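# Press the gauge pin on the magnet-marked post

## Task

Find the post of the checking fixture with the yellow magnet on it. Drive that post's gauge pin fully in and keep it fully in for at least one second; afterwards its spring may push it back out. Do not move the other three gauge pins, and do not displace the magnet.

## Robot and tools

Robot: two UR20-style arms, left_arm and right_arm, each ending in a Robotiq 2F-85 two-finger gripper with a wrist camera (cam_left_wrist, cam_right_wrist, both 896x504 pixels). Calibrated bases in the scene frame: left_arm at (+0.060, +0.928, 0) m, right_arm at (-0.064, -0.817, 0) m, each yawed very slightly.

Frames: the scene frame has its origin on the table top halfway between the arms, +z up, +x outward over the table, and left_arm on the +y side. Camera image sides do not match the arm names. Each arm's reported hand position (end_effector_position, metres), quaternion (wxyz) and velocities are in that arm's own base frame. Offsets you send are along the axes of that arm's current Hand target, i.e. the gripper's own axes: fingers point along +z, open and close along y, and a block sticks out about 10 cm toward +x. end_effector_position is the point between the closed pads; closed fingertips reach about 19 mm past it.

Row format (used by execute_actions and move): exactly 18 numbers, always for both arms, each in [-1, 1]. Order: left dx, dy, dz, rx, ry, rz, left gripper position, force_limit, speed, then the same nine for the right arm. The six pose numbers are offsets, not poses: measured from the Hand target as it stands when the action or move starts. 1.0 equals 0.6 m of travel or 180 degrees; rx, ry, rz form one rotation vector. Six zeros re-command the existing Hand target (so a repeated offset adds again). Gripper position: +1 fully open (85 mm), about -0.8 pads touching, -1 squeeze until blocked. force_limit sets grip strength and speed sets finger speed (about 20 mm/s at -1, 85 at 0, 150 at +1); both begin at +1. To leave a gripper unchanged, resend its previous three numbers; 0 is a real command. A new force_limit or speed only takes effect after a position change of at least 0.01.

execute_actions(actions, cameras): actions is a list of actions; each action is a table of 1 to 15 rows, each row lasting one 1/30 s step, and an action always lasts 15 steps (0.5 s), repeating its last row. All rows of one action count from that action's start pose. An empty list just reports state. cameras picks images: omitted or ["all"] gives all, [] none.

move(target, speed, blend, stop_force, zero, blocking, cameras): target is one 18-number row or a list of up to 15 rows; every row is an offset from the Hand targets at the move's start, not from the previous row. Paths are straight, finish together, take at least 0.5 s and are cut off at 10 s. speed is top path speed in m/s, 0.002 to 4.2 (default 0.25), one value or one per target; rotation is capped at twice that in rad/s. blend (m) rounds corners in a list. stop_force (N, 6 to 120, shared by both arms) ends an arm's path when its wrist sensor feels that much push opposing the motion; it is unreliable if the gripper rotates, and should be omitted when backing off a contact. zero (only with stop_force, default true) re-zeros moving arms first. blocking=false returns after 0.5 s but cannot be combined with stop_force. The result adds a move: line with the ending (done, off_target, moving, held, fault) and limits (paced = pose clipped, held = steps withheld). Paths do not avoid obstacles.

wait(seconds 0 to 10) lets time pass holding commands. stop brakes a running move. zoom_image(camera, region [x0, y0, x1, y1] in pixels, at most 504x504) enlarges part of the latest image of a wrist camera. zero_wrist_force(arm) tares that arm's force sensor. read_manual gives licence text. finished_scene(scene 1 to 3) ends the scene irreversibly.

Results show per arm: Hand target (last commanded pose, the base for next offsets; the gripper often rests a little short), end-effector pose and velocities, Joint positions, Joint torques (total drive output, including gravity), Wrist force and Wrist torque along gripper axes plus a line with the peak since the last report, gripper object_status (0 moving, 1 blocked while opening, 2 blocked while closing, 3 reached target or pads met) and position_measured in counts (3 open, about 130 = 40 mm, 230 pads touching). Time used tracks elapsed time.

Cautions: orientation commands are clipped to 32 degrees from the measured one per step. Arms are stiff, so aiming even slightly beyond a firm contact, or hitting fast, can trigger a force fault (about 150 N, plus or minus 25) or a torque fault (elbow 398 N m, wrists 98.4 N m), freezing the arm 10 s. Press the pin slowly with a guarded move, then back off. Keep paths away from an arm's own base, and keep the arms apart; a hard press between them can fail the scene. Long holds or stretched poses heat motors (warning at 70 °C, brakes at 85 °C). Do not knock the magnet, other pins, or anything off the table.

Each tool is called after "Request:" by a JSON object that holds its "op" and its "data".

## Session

Request:
{"op": "execute_actions", "data": {"actions": []}}

Scene clock: 0.00 s.
left_arm: end_effector_position=(+1.6020, +0.5513, +0.3701) position_measured=3 object_status=3 end_effector_quat_wxyz=(-0.049, +0.940, +0.190, +0.279) | right_arm: end_effector_position=(+0.4481, +0.4679, +0.3319) position_measured=3 object_status=3 end_effector_quat_wxyz=(-0.272, +0.502, +0.649, +0.503)
Joint positions: left_arm=[0.193 -0.686 0.985 -2.439 -1.472 -3.319] | right_arm=[4.007 -1.969 -2.772 1.193 2.076 2.519]
Joint velocities: within noise
Joint torques (N m): no reading
Motor temperatures (°C): left_arm=[24 35 26 38 34 34] | right_arm=[28 35 36 37 34 38]
Wrist force (N): no reading
Wrist torque (N m): no reading
Wrist force, peak (N): no reading
Hand target: left_arm +1.6020, +0.5513, +0.3701; -0.049, +0.940, +0.190, +0.279 | right_arm +0.4481, +0.4679, +0.3319; -0.272, +0.502, +0.649, +0.503
Tool commands: left_gripper/position=+1.0 left_gripper/force_limit=+1.0 left_gripper/speed=+1.0 right_gripper/position=+1.0 right_gripper/force_limit=+1.0 right_gripper/speed=+1.0
camera_calibration:
cam_left_wrist: T_world_to_cam=[[0.280319, -0.958405, -0.0536817, 0.116011], [-0.933413, -0.259108, -0.248199, 1.75322], [0.223966, 0.119682, -0.967221, 0.0591923], [0, 0, 0, 1]] pos_world=[1.5907, 0.558373, 0.498626]
cam_right_wrist: T_world_to_cam=[[0.956613, -0.13676, 0.257272, -0.433465], [0.120637, -0.61784, -0.776995, 0.502422], [0.265214, 0.774319, -0.574535, -0.162484], [0, 0, 0, 1]] pos_world=[0.39714, 0.37695, 0.408545]

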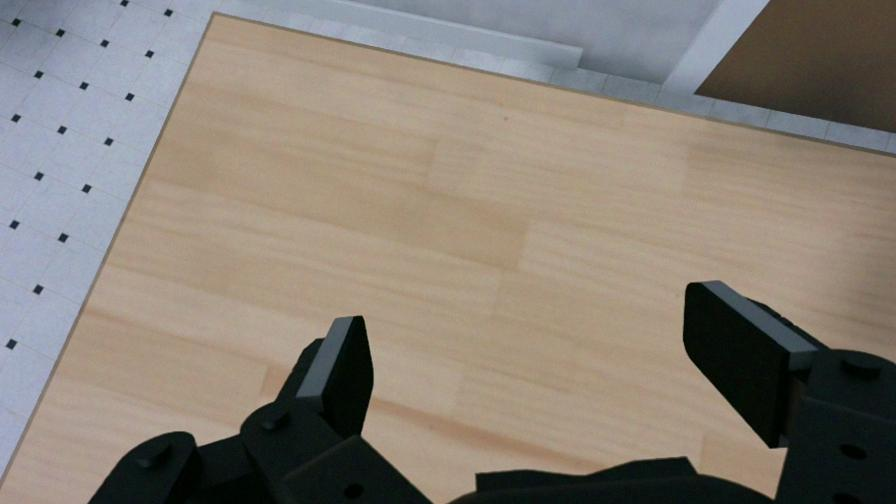

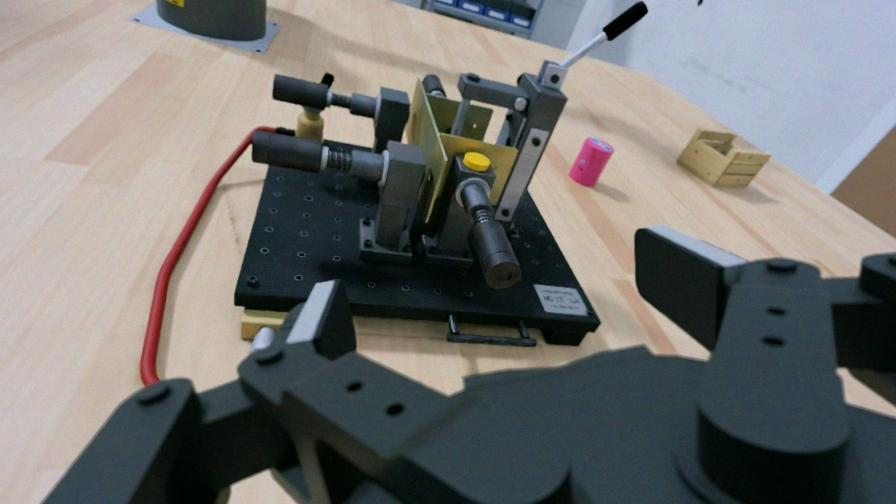

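Request:
{"op": "move", "data": {"target": [0,0,0,0,0,0,1,1,1,-0.2113,0.0757,0.349,0.074,0.0171,0.1044,-1,1,1], "speed": 0.5, "cameras": ["cam_right_wrist"]}}

Scene clock: 3.13 s.
left_arm: end_effector_position=(+1.6020, +0.5513, +0.3701) position_measured=3 object_status=3 end_effector_quat_wxyz=(-0.049, +0.940, +0.190, +0.279) | right_arm: end_effector_position=(+0.5660, +0.6132, +0.1679) position_measured=234 object_status=3 end_effector_quat_wxyz=(-0.423, +0.553, +0.605, +0.387)
Joint positions: left_arm=[0.193 -0.686 0.985 -2.439 -1.472 -3.319] | right_arm=[3.914 -2.31 -2.439 1.083 2.388 2.743]
Joint velocities: within noise
Joint torques (N m): left_arm=[3.41 -279.52 -106.42 -11.52 1.86 -0.88] | right_arm=[-23.22 125.2 18.81 2.84 7.16 5.97]
Motor temperatures (°C): left_arm=[24 35 26 38 34 34] | right_arm=[28 35 36 37 34 38]
Wrist force (N): left_arm=[0.4 -0.1 -0.1] | right_arm=[-0.9 0.4 0.2]
Wrist torque (N m): left_arm=[-0.01 -0.06 0.00] | right_arm=[0.07 0.35 -0.24]
Wrist force, peak (N): left_arm=[0.7 -0.5 -0.3] | right_arm=[-2.7 3.9 3.6]
Hand target: left_arm +1.6020, +0.5513, +0.3701; -0.049, +0.940, +0.190, +0.279 | right_arm +0.5660, +0.6133, +0.1678; -0.424, +0.553, +0.605, +0.387
Off the commanded pose: left_arm 0.000 m, 0 deg | right_arm 0.000 m, 0 deg.
move: done
camera_calibration:
cam_right_wrist: T_world_to_cam=[[0.990926, -0.0332987, -0.130217, -0.501889], [-0.12381, -0.6032, -0.787922, 0.581764], [-0.0523102, 0.796894, -0.60185, -0.230032], [0, 0, 0, 1]] pos_world=[0.55733, 0.51752, 0.254585]
Images, in order (width x height): cam_right_wrist 896x504.

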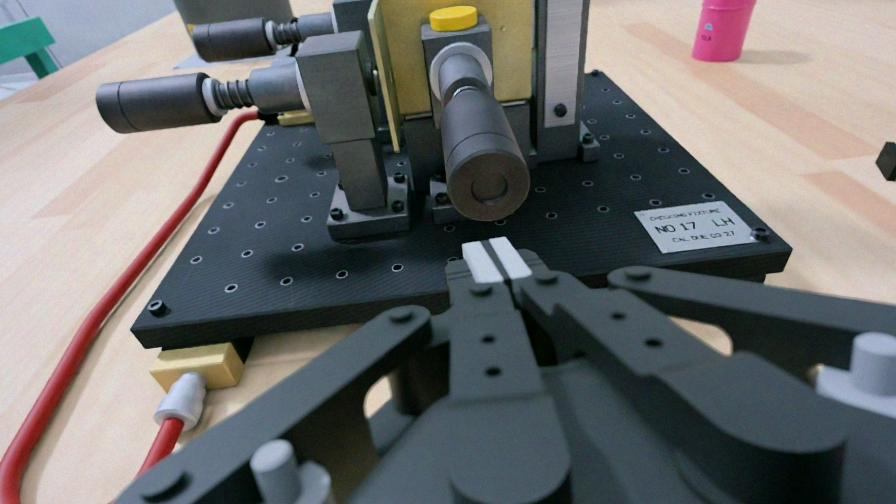

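Request:
{"op": "move", "data": {"target": [0,0,0,0,0,0,1,1,1,0.0106,0.005,0.0241,-0.024,0,0.0087,-1,1,1], "speed": 0.15, "cameras": ["cam_right_wrist"]}}

Scene clock: 5.47 s.
left_arm: end_effector_position=(+1.6020, +0.5513, +0.3701) position_measured=3 object_status=3 end_effector_quat_wxyz=(-0.049, +0.940, +0.190, +0.279) | right_arm: end_effector_position=(+0.5676, +0.6292, +0.1688) position_measured=234 object_status=3 end_effector_quat_wxyz=(-0.408, +0.577, +0.582, +0.403)
Joint positions: left_arm=[0.193 -0.686 0.985 -2.439 -1.472 -3.319] | right_arm=[3.957 -2.316 -2.447 1.154 2.28 2.824]
Joint velocities: within noise
Joint torques (N m): left_arm=[2.78 -277.5 -108.98 -11.75 2.09 0.39] | right_arm=[16.43 132.6 -5.74 15.04 -1.88 4.89]
Motor temperatures (°C): left_arm=[24 35 26 38 34 34] | right_arm=[28 35 36 37 34 38]
Wrist force (N): left_arm=[0.2 -0.1 -0.3] | right_arm=[-0.8 0.0 -0.2]
Wrist torque (N m): left_arm=[-0.02 -0.02 -0.01] | right_arm=[0.10 0.29 -0.27]
Wrist force, peak (N): left_arm=[0.7 -0.2 -0.2] | right_arm=[-0.9 0.9 -0.2]
Hand target: left_arm +1.6020, +0.5513, +0.3701; -0.049, +0.940, +0.190, +0.279 | right_arm +0.5676, +0.6293, +0.1688; -0.408, +0.577, +0.582, +0.403
Off the commanded pose: left_arm 0.000 m, 0 deg | right_arm 0.000 m, 0 deg.
move: done
camera_calibration:
cam_right_wrist: T_world_to_cam=[[0.985098, -0.112392, -0.130191, -0.449846], [-0.171604, -0.591366, -0.787933, 0.612019], [0.0115671, 0.798533, -0.60184, -0.279441], [0, 0, 0, 1]] pos_world=[0.5514, 0.534511, 0.255485]
Images, in order (width x height): cam_right_wrist 896x504.

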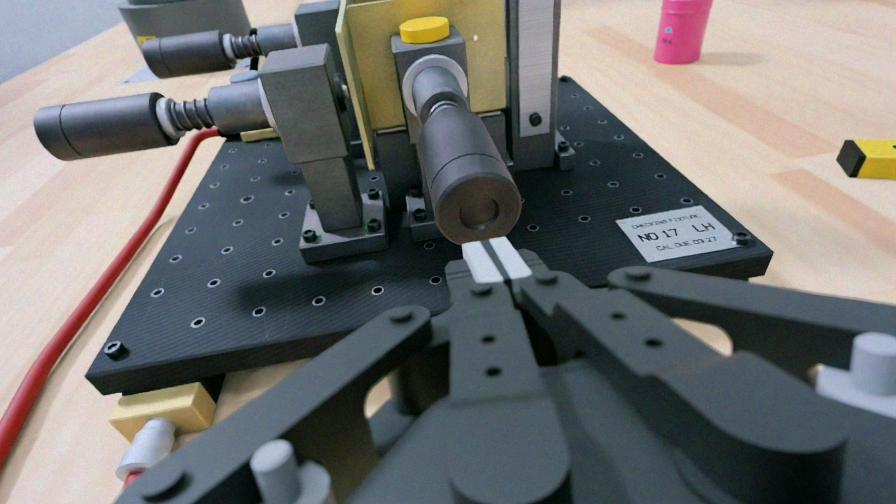

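Request:
{"op": "move", "data": {"target": [[0,0,0,0,0,0,1,1,1,0.0172,0,0.0328,0,0,0,-1,1,1],[0,0,0,0,0,0,1,1,1,0.0332,0,0.0767,0,0,0,-1,1,1]], "speed": [0.08,0.015], "stop_force": 25, "cameras": ["cam_right_wrist"]}}

Request:
{"op": "wait", "data": {"seconds": 0.9, "cameras": ["cam_right_wrist"]}}

Scene clock: 9.13 s.
left_arm: end_effector_position=(+1.6020, +0.5513, +0.3701) position_measured=3 object_status=3 end_effector_quat_wxyz=(-0.049, +0.940, +0.190, +0.279) | right_arm: end_effector_position=(+0.5671, +0.6793, +0.1717) position_measured=234 object_status=3 end_effector_quat_wxyz=(-0.408, +0.577, +0.582, +0.403)
Joint positions: left_arm=[0.193 -0.686 0.985 -2.439 -1.472 -3.319] | right_arm=[4.01 -2.312 -2.408 1.13 2.232 2.855]
Joint velocities: within noise
Joint torques (N m): left_arm=[1.54 -281.39 -111.03 -11.78 3.16 1.34] | right_arm=[23.85 134.07 29.23 2.77 -3.76 5.57]
Motor temperatures (°C): left_arm=[24 35 26 38 34 34] | right_arm=[28 35 36 37 34 38]
Wrist force (N): left_arm=[0.3 -0.1 0.1] | right_arm=[-2.7 -3.9 -12.7]
Wrist torque (N m): left_arm=[-0.01 -0.04 0.00] | right_arm=[0.16 0.26 -0.20]
Wrist force, peak (N): left_arm=[0.5 -0.2 -0.5] | right_arm=[-2.7 -3.9 -12.7]
Hand target: left_arm +1.6020, +0.5513, +0.3701; -0.049, +0.940, +0.190, +0.279 | right_arm +0.5671, +0.6793, +0.1717; -0.408, +0.577, +0.582, +0.403
Off the commanded pose: left_arm 0.000 m, 0 deg | right_arm 0.000 m, 0 deg.
move: done
camera_calibration:
cam_right_wrist: T_world_to_cam=[[0.985082, -0.112523, -0.130198, -0.443258], [-0.171688, -0.591341, -0.787933, 0.643877], [0.0116686, 0.798533, -0.601838, -0.317753], [0, 0, 0, 1]] pos_world=[0.5509, 0.584611, 0.258385]
Images, in order (width x height): cam_right_wrist 896x504.

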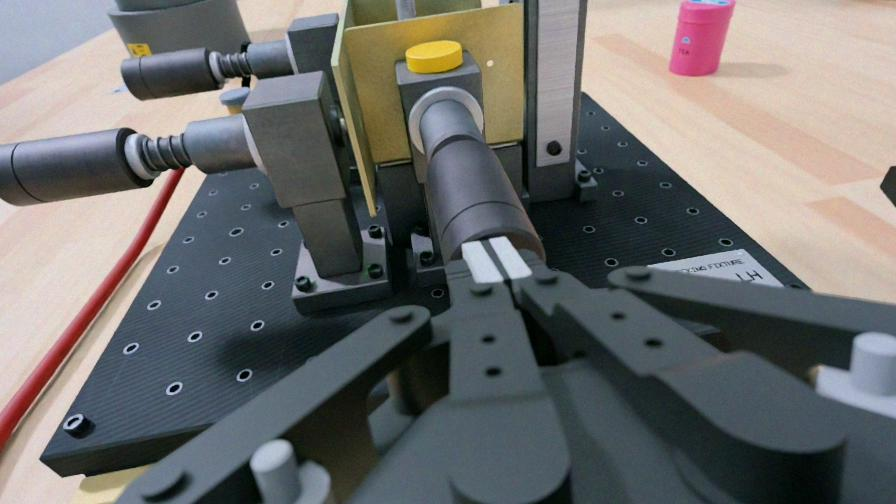

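Scene clock: 10.03 s.
left_arm: end_effector_position=(+1.6020, +0.5513, +0.3701) position_measured=3 object_status=3 end_effector_quat_wxyz=(-0.049, +0.940, +0.190, +0.279) | right_arm: end_effector_position=(+0.5671, +0.6793, +0.1717) position_measured=234 object_status=3 end_effector_quat_wxyz=(-0.408, +0.577, +0.582, +0.403)
Joint positions: left_arm=[0.193 -0.686 0.985 -2.439 -1.472 -3.319] | right_arm=[4.01 -2.312 -2.408 1.13 2.232 2.855]
Joint velocities: within noise
Joint torques (N m): left_arm=[4.71 -282.37 -113.93 -10.87 3.72 1.64] | right_arm=[25.52 133.62 27.72 4.15 -3.56 5.9]
Motor temperatures (°C): left_arm=[24 35 26 38 34 34] | right_arm=[28 35 36 37 34 38]
Wrist force (N): left_arm=[0.5 0.0 0.0] | right_arm=[-2.8 -3.5 -12.3]
Wrist torque (N m): left_arm=[0.01 -0.07 0.00] | right_arm=[0.18 0.26 -0.20]
Wrist force, peak (N): left_arm=[0.5 -0.3 -0.3] | right_arm=[-2.9 -4.0 -12.6]
Hand target: left_arm +1.6020, +0.5513, +0.3701; -0.049, +0.940, +0.190, +0.279 | right_arm +0.5671, +0.6793, +0.1717; -0.408, +0.577, +0.582, +0.403
Tool commands: left_gripper/position=+1.0 left_gripper/force_limit=+1.0 left_gripper/speed=+1.0 right_gripper/position=-1.0 right_gripper/force_limit=+1.0 right_gripper/speed=+1.0
Off the commanded pose: left_arm 0.000 m, 0 deg | right_arm 0.000 m, 0 deg.
wait: 0.90 s; at rest by 0.17 s
camera_calibration:
cam_right_wrist: T_world_to_cam=[[0.985082, -0.112523, -0.130198, -0.443258], [-0.171688, -0.591341, -0.787933, 0.643877], [0.0116686, 0.798533, -0.601838, -0.317753], [0, 0, 0, 1]] pos_world=[0.5509, 0.584611, 0.258385]
Images, in order (width x height): cam_right_wrist 896x504.

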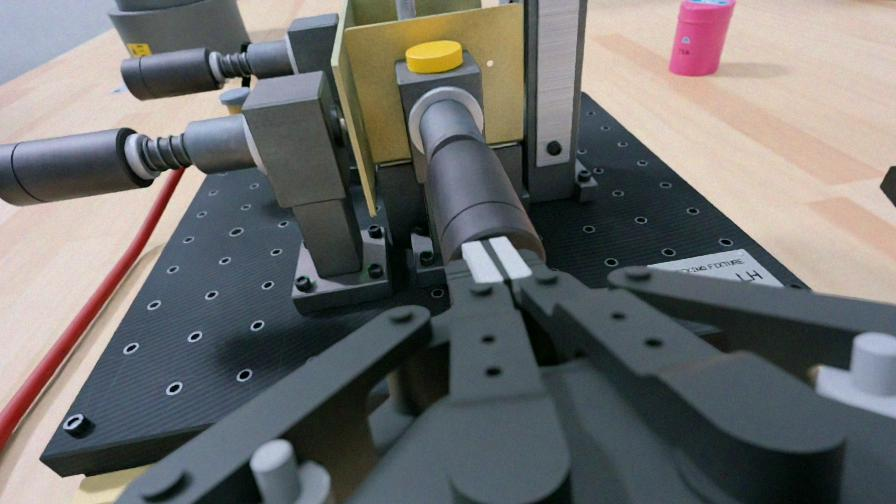

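Request:
{"op": "move", "data": {"target": [0,0,0,0,0,0,1,1,1,0.0085,0,0.0235,0,0,0,-1,1,1], "speed": 0.015, "stop_force": 22, "cameras": ["cam_right_wrist"]}}

Request:
{"op": "wait", "data": {"seconds": 1.0, "cameras": []}}

Scene clock: 13.17 s.
left_arm: end_effector_position=(+1.6020, +0.5513, +0.3701) position_measured=3 object_status=3 end_effector_quat_wxyz=(-0.049, +0.940, +0.190, +0.279) | right_arm: end_effector_position=(+0.5671, +0.6807, +0.1717) position_measured=234 object_status=3 end_effector_quat_wxyz=(-0.408, +0.577, +0.582, +0.403)
Joint positions: left_arm=[0.193 -0.686 0.985 -2.439 -1.472 -3.319] | right_arm=[4.012 -2.312 -2.407 1.129 2.231 2.856]
Joint velocities: within noise
Joint torques (N m): left_arm=[5.23 -287.02 -115.56 -10.34 4.09 1.9] | right_arm=[7.02 138.91 18.3 9.38 5.84 -7.12]
Motor temperatures (°C): left_arm=[24 35 26 38 34 34] | right_arm=[28 35 36 37 34 38]
Wrist force (N): left_arm=[0.3 -0.3 -0.4] | right_arm=[-6.3 -3.5 -42.5]
Wrist torque (N m): left_arm=[-0.05 -0.04 0.00] | right_arm=[0.18 0.42 -0.19]
Wrist force, peak (N): left_arm=[0.7 -0.3 -0.3] | right_arm=[-21.5 -5.2 -100.6]
Hand target: left_arm +1.6020, +0.5513, +0.3701; -0.049, +0.940, +0.190, +0.279 | right_arm +0.5671, +0.6807, +0.1717; -0.408, +0.577, +0.582, +0.403 (not the last commanded pose)
Off the commanded pose: left_arm 0.000 m, 0 deg | right_arm 0.014 m, 0 deg.
move: contact (right_arm)
camera_calibration:
cam_right_wrist: T_world_to_cam=[[0.98508, -0.11254, -0.1302, -0.44299], [-0.171701, -0.591388, -0.787896, 0.644712], [0.0116715, 0.798496, -0.601887, -0.318837], [0, 0, 0, 1]] pos_world=[0.5508, 0.58601, 0.258385]
Images, in order (width x height): cam_right_wrist 896x504.

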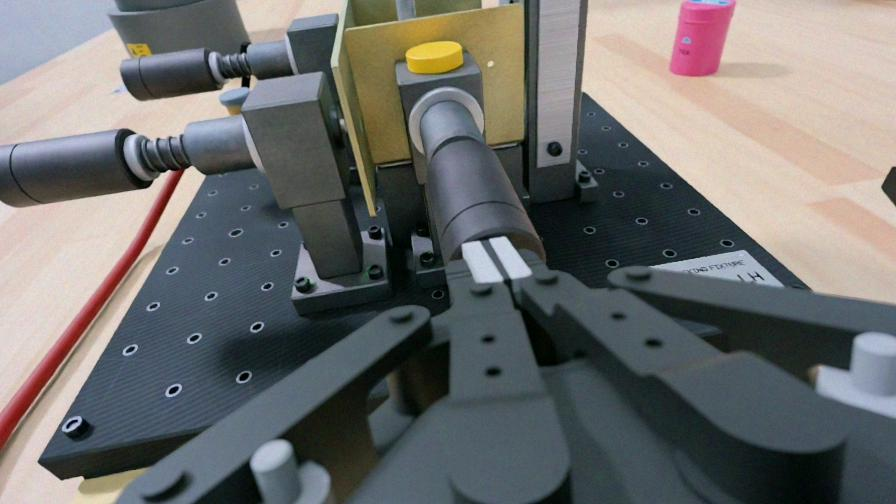

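Scene clock: 14.17 s.
left_arm: end_effector_position=(+1.6020, +0.5513, +0.3701) position_measured=3 object_status=3 end_effector_quat_wxyz=(-0.049, +0.940, +0.190, +0.279) | right_arm: end_effector_position=(+0.5671, +0.6807, +0.1717) position_measured=234 object_status=3 end_effector_quat_wxyz=(-0.408, +0.577, +0.582, +0.403)
Joint positions: left_arm=[0.193 -0.686 0.985 -2.439 -1.472 -3.319] | right_arm=[4.012 -2.312 -2.407 1.129 2.231 2.856]
Joint velocities: within noise
Joint torques (N m): left_arm=[5.48 -287.76 -116.2 -10.7 4.87 2.47] | right_arm=[-0.75 148.87 18.17 9.18 6.11 -7.61]
Motor temperatures (°C): left_arm=[24 35 26 38 34 34] | right_arm=[28 35 36 37 34 38]
Wrist force (N): left_arm=[0.1 0.0 -0.2] | right_arm=[-5.2 -3.4 -39.9]
Wrist torque (N m): left_arm=[0.01 0.00 0.00] | right_arm=[0.19 0.33 -0.20]
Wrist force, peak (N): left_arm=[0.7 -0.1 -0.2] | right_arm=[-6.3 -3.4 -42.4]
Hand target: left_arm +1.6020, +0.5513, +0.3701; -0.049, +0.940, +0.190, +0.279 | right_arm +0.5671, +0.6807, +0.1717; -0.408, +0.577, +0.582, +0.403 (not the last commanded pose)
Tool commands: left_gripper/position=+1.0 left_gripper/force_limit=+1.0 left_gripper/speed=+1.0 right_gripper/position=-1.0 right_gripper/force_limit=+1.0 right_gripper/speed=+1.0
Off the commanded pose: left_arm 0.000 m, 0 deg | right_arm 0.014 m, 0 deg.
wait: 1.00 s; at rest by 0.17 s
No camera images: "cameras" was empty.

Request:
{"op": "finished_scene", "data": {"scene": 2}}

The scene is finished: the task was done.


## Next scene

The same job, from a new start.

Request:
{"op": "execute_actions", "data": {"actions": []}}

Scene clock: 0.00 s.
left_arm: end_effector_position=(+0.3071, -0.4220, +0.1602) position_measured=3 object_status=3 end_effector_quat_wxyz=(+0.066, +0.956, -0.074, +0.275) | right_arm: end_effector_position=(+0.4900, -0.3027, +0.2369) position_measured=3 object_status=3 end_effector_quat_wxyz=(+0.548, -0.467, -0.511, -0.471)
Joint positions: left_arm=[-1.763 -1.739 2.857 -2.766 -1.003 1.555] | right_arm=[2.511 -2.074 -2.06 -2.212 2.389 -0.015]
Joint velocities: within noise
Joint torques (N m): no reading
Motor temperatures (°C): left_arm=[24 35 26 38 34 33] | right_arm=[28 35 35 36 33 38]
Wrist force (N): no reading
Wrist torque (N m): no reading
Wrist force, peak (N): no reading
Hand target: left_arm +0.3071, -0.4220, +0.1602; +0.066, +0.956, -0.074, +0.275 | right_arm +0.4900, -0.3027, +0.2369; +0.548, -0.467, -0.511, -0.471
Tool commands: left_gripper/position=+1.0 left_gripper/force_limit=+1.0 left_gripper/speed=+1.0 right_gripper/position=+1.0 right_gripper/force_limit=+1.0 right_gripper/speed=+1.0
camera_calibration:
cam_left_wrist: T_world_to_cam=[[-0.285835, -0.958093, 0.0188626, -0.30276], [-0.929607, 0.27245, -0.248197, 0.463413], [0.232657, -0.0884782, -0.968526, 0.172428], [0, 0, 0, 1]] pos_world=[0.304136, -0.401073, 0.28773]
cam_right_wrist: T_world_to_cam=[[0.978979, 0.0562001, -0.196068, -0.399553], [-0.174505, -0.266853, -0.947807, 0.238768], [-0.105588, 0.962097, -0.251436, 0.530477], [0, 0, 0, 1]] pos_world=[0.488832, -0.424199, 0.281347]

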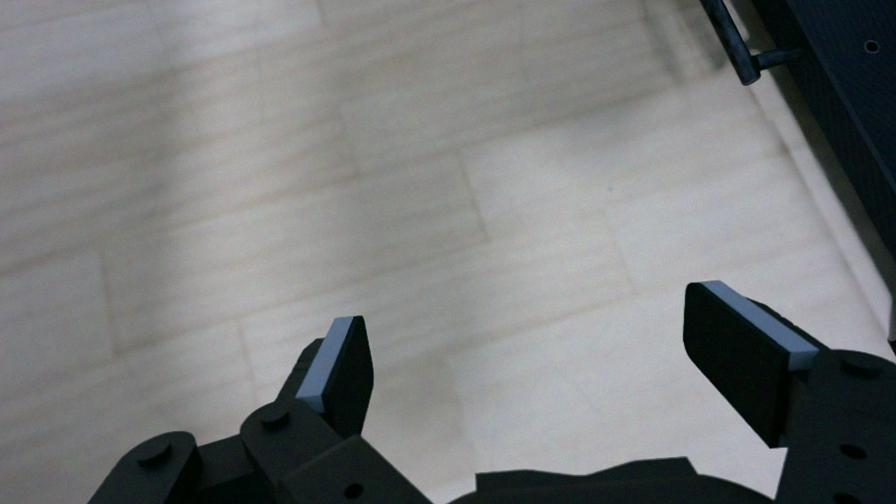

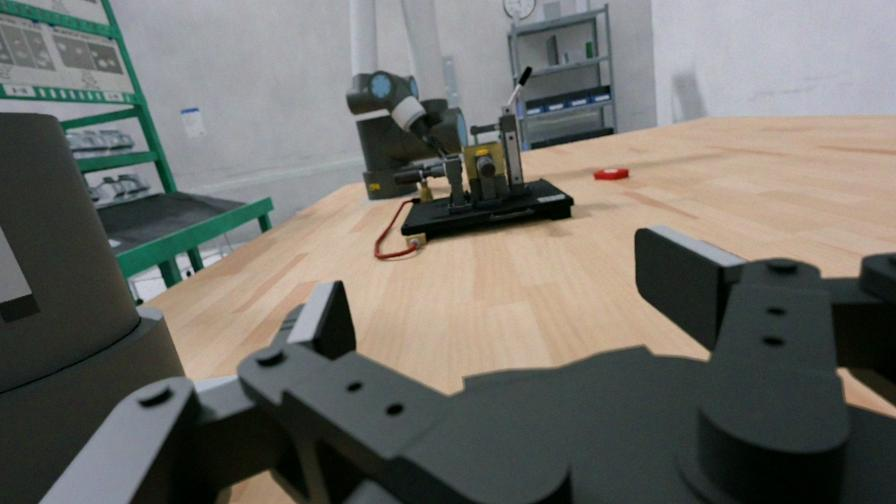

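Request:
{"op": "zoom_image", "data": {"camera": "cam_right_wrist", "region": [350, 50, 600, 270]}}

Scaled by 2.016 from the camera's 896x504 image, which has a finer 1280x720 frame.

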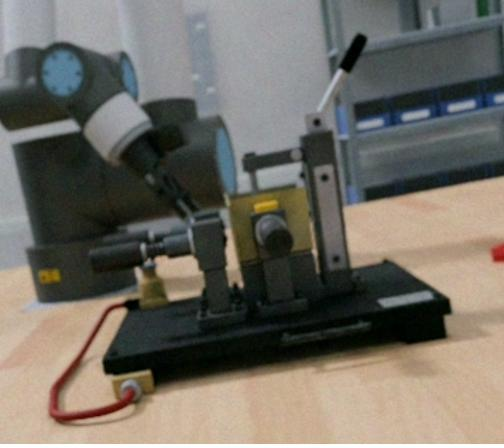

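Request:
{"op": "move", "data": {"target": [0,0,0,0,0,0,1,1,1,-0.0993,0.1363,0.968,-0.0398,-0.1239,-0.0036,-1,1,1], "speed": 0.6, "cameras": ["cam_right_wrist"]}}

Scene clock: 5.87 s.
left_arm: end_effector_position=(+0.3071, -0.4220, +0.1602) position_measured=3 object_status=3 end_effector_quat_wxyz=(+0.066, +0.956, -0.074, +0.275) | right_arm: end_effector_position=(+0.4991, +0.2856, +0.1997) position_measured=234 object_status=3 end_effector_quat_wxyz=(-0.406, +0.579, +0.579, +0.405)
Joint positions: left_arm=[-1.763 -1.739 2.857 -2.766 -1.003 1.555] | right_arm=[3.493 -1.842 -2.38 -2.875 3.631 -0.751]
Joint velocities: within noise
Joint torques (N m): left_arm=[10.41 -11.04 -59.71 -8.1 3.74 -0.75] | right_arm=[20.08 72.5 55.15 -9.38 1.46 -8.7]
Motor temperatures (°C): left_arm=[24 35 26 38 34 33] | right_arm=[28 35 35 36 33 38]
Wrist force (N): left_arm=[0.1 -0.2 -0.2] | right_arm=[0.8 0.6 0.9]
Wrist torque (N m): left_arm=[-0.03 -0.01 0.00] | right_arm=[0.46 -0.05 -0.11]
Wrist force, peak (N): left_arm=[-0.1 -0.5 -0.3] | right_arm=[-0.8 2.5 6.3]
Hand target: left_arm +0.3071, -0.4220, +0.1602; +0.066, +0.956, -0.074, +0.275 | right_arm +0.4992, +0.2856, +0.1997; -0.406, +0.579, +0.579, +0.405
Off the commanded pose: left_arm 0.000 m, 0 deg | right_arm 0.000 m, 0 deg.
move: done
camera_calibration:
cam_right_wrist: T_world_to_cam=[[0.9841, -0.12128, -0.12976, -0.41402], [-0.176576, -0.589205, -0.788453, 0.423377], [0.0191688, 0.798829, -0.601253, 0.0103037], [0, 0, 0, 1]] pos_world=[0.481998, 0.191013, 0.286285]
Images, in order (width x height): cam_right_wrist 896x504.

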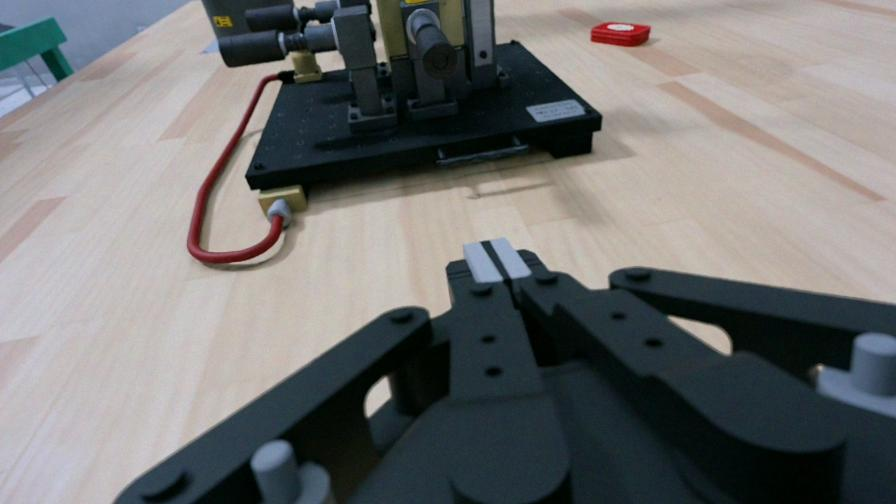

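Request:
{"op": "move", "data": {"target": [0,0,0,0,0,0,1,1,1,0.1383,0.0297,0.531,0,0,0,-1,1,1], "speed": 0.4, "cameras": ["cam_right_wrist"]}}

Scene clock: 8.20 s.
left_arm: end_effector_position=(+0.3071, -0.4220, +0.1602) position_measured=3 object_status=3 end_effector_quat_wxyz=(+0.066, +0.956, -0.074, +0.275) | right_arm: end_effector_position=(+0.5166, +0.6132, +0.1688) position_measured=234 object_status=3 end_effector_quat_wxyz=(-0.406, +0.579, +0.579, +0.405)
Joint positions: left_arm=[-1.763 -1.739 2.857 -2.766 -1.003 1.555] | right_arm=[4.007 -1.881 -2.304 -2.545 4.056 -0.284]
Joint velocities: within noise
Joint torques (N m): left_arm=[9.4 -8.21 -61.09 -7.23 3.24 -0.78] | right_arm=[22.25 85.61 64.48 5.22 3.89 6.1]
Motor temperatures (°C): left_arm=[24 35 26 38 34 33] | right_arm=[28 35 35 36 33 38]
Wrist force (N): left_arm=[-0.2 0.1 0.0] | right_arm=[-1.2 -0.6 0.8]
Wrist torque (N m): left_arm=[0.03 0.05 0.00] | right_arm=[0.32 0.31 -0.15]
Wrist force, peak (N): left_arm=[0.4 0.1 -0.4] | right_arm=[0.2 -0.1 4.8]
Hand target: left_arm +0.3071, -0.4220, +0.1602; +0.066, +0.956, -0.074, +0.275 | right_arm +0.5167, +0.6134, +0.1688; -0.406, +0.579, +0.579, +0.405
Off the commanded pose: left_arm 0.000 m, 0 deg | right_arm 0.000 m, 0 deg.
move: done
camera_calibration:
cam_right_wrist: T_world_to_cam=[[0.984104, -0.121207, -0.129802, -0.395536], [-0.176567, -0.589269, -0.788407, 0.595223], [0.0190719, 0.798793, -0.601303, -0.270167], [0, 0, 0, 1]] pos_world=[0.499498, 0.518612, 0.255485]
Images, in order (width x height): cam_right_wrist 896x504.

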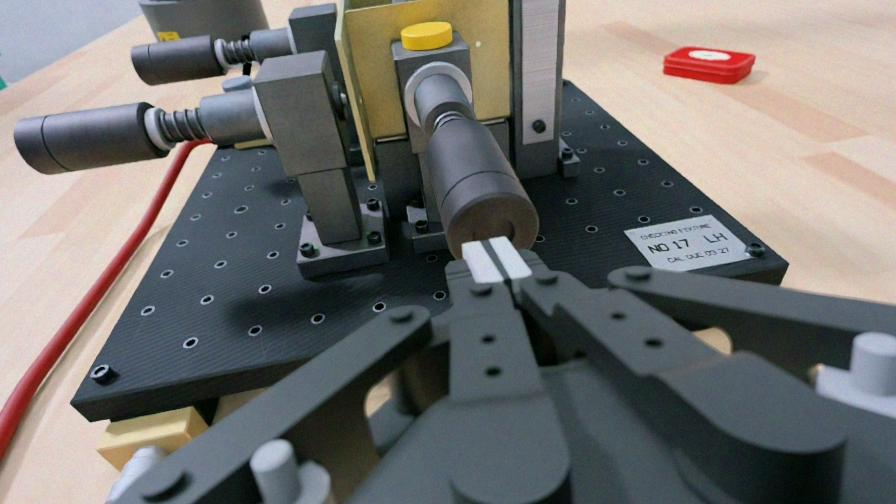

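Request:
{"op": "move", "data": {"target": [[0,0,0,0,0,0,1,1,1,0.0069,0.0067,0.0117,0,0,0,-1,1,1],[0,0,0,0,0,0,1,1,1,0.0195,0.0067,0.0461,0,0,0,-1,1,1],[0,0,0,0,0,0,1,1,1,0.032,0.0067,0.0806,0,0,0,-1,1,1]], "speed": [0.06,0.06,0.008], "stop_force": 22, "cameras": ["cam_right_wrist"]}}

Request:
{"op": "wait", "data": {"seconds": 1.0, "cameras": []}}

Scene clock: 12.70 s.
left_arm: end_effector_position=(+0.3071, -0.4220, +0.1602) position_measured=3 object_status=3 end_effector_quat_wxyz=(+0.066, +0.956, -0.074, +0.275) | right_arm: end_effector_position=(+0.5206, +0.6492, +0.1703) position_measured=234 object_status=3 end_effector_quat_wxyz=(-0.406, +0.579, +0.579, +0.405)
Joint positions: left_arm=[-1.763 -1.739 2.857 -2.766 -1.003 1.555] | right_arm=[4.041 -1.895 -2.273 -2.55 4.087 -0.265]
Joint velocities: within noise
Joint torques (N m): left_arm=[11.33 -5.51 -65.74 -7.67 4.16 -0.41] | right_arm=[-8.28 127.38 57.83 5.29 -3.1 -7.51]
Motor temperatures (°C): left_arm=[24 35 26 38 34 33] | right_arm=[28 35 35 36 33 38]
Wrist force (N): left_arm=[0.0 -0.1 -0.3] | right_arm=[-4.9 -4.7 -21.0]
Wrist torque (N m): left_arm=[0.00 0.00 0.00] | right_arm=[0.36 0.48 -0.12]
Wrist force, peak (N): left_arm=[0.4 0.1 -0.4] | right_arm=[-8.0 -5.0 -49.7]
Hand target: left_arm +0.3071, -0.4220, +0.1602; +0.066, +0.956, -0.074, +0.275 | right_arm +0.5206, +0.6492, +0.1703; -0.406, +0.579, +0.579, +0.405 (not the last commanded pose)
Off the commanded pose: left_arm 0.000 m, 0 deg | right_arm 0.016 m, 0 deg.
move: contact (right_arm); path passed 2 of 3 targets
camera_calibration:
cam_right_wrist: T_world_to_cam=[[0.984101, -0.121224, -0.129805, -0.394915], [-0.176581, -0.58933, -0.788359, 0.618295], [0.0190697, 0.798746, -0.601366, -0.297974], [0, 0, 0, 1]] pos_world=[0.503498, 0.554512, 0.256985]
Images, in order (width x height): cam_right_wrist 896x504.

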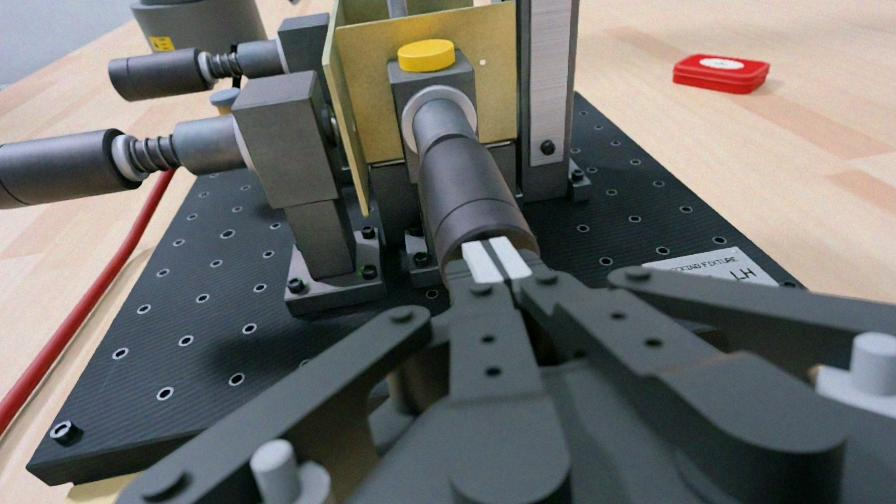

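Scene clock: 13.70 s.
left_arm: end_effector_position=(+0.3071, -0.4220, +0.1602) position_measured=3 object_status=3 end_effector_quat_wxyz=(+0.066, +0.956, -0.074, +0.275) | right_arm: end_effector_position=(+0.5206, +0.6492, +0.1703) position_measured=234 object_status=3 end_effector_quat_wxyz=(-0.406, +0.579, +0.579, +0.405)
Joint positions: left_arm=[-1.763 -1.739 2.857 -2.766 -1.003 1.555] | right_arm=[4.041 -1.895 -2.273 -2.55 4.087 -0.265]
Joint velocities: within noise
Joint torques (N m): left_arm=[8.51 -6.26 -64.14 -7.25 3.97 -0.67] | right_arm=[-12.44 132.43 57.17 3.42 -4.29 -7.48]
Motor temperatures (°C): left_arm=[24 35 26 38 34 33] | right_arm=[28 35 35 36 33 38]
Wrist force (N): left_arm=[0.4 -0.1 0.0] | right_arm=[-6.3 -4.3 -19.7]
Wrist torque (N m): left_arm=[-0.01 -0.08 0.00] | right_arm=[0.36 0.49 -0.13]
Wrist force, peak (N): left_arm=[-0.5 -0.1 -0.2] | right_arm=[-5.2 -4.6 -20.9]
Hand target: left_arm +0.3071, -0.4220, +0.1602; +0.066, +0.956, -0.074, +0.275 | right_arm +0.5206, +0.6492, +0.1703; -0.406, +0.579, +0.579, +0.405 (not the last commanded pose)
Tool commands: left_gripper/position=+1.0 left_gripper/force_limit=+1.0 left_gripper/speed=+1.0 right_gripper/position=-1.0 right_gripper/force_limit=+1.0 right_gripper/speed=+1.0
Off the commanded pose: left_arm 0.000 m, 0 deg | right_arm 0.016 m, 0 deg.
wait: 1.00 s; at rest by 0.17 s
No camera images: "cameras" was empty.

Request:
{"op": "finished_scene", "data": {"scene": 3}}

The scene is finished: the task was done.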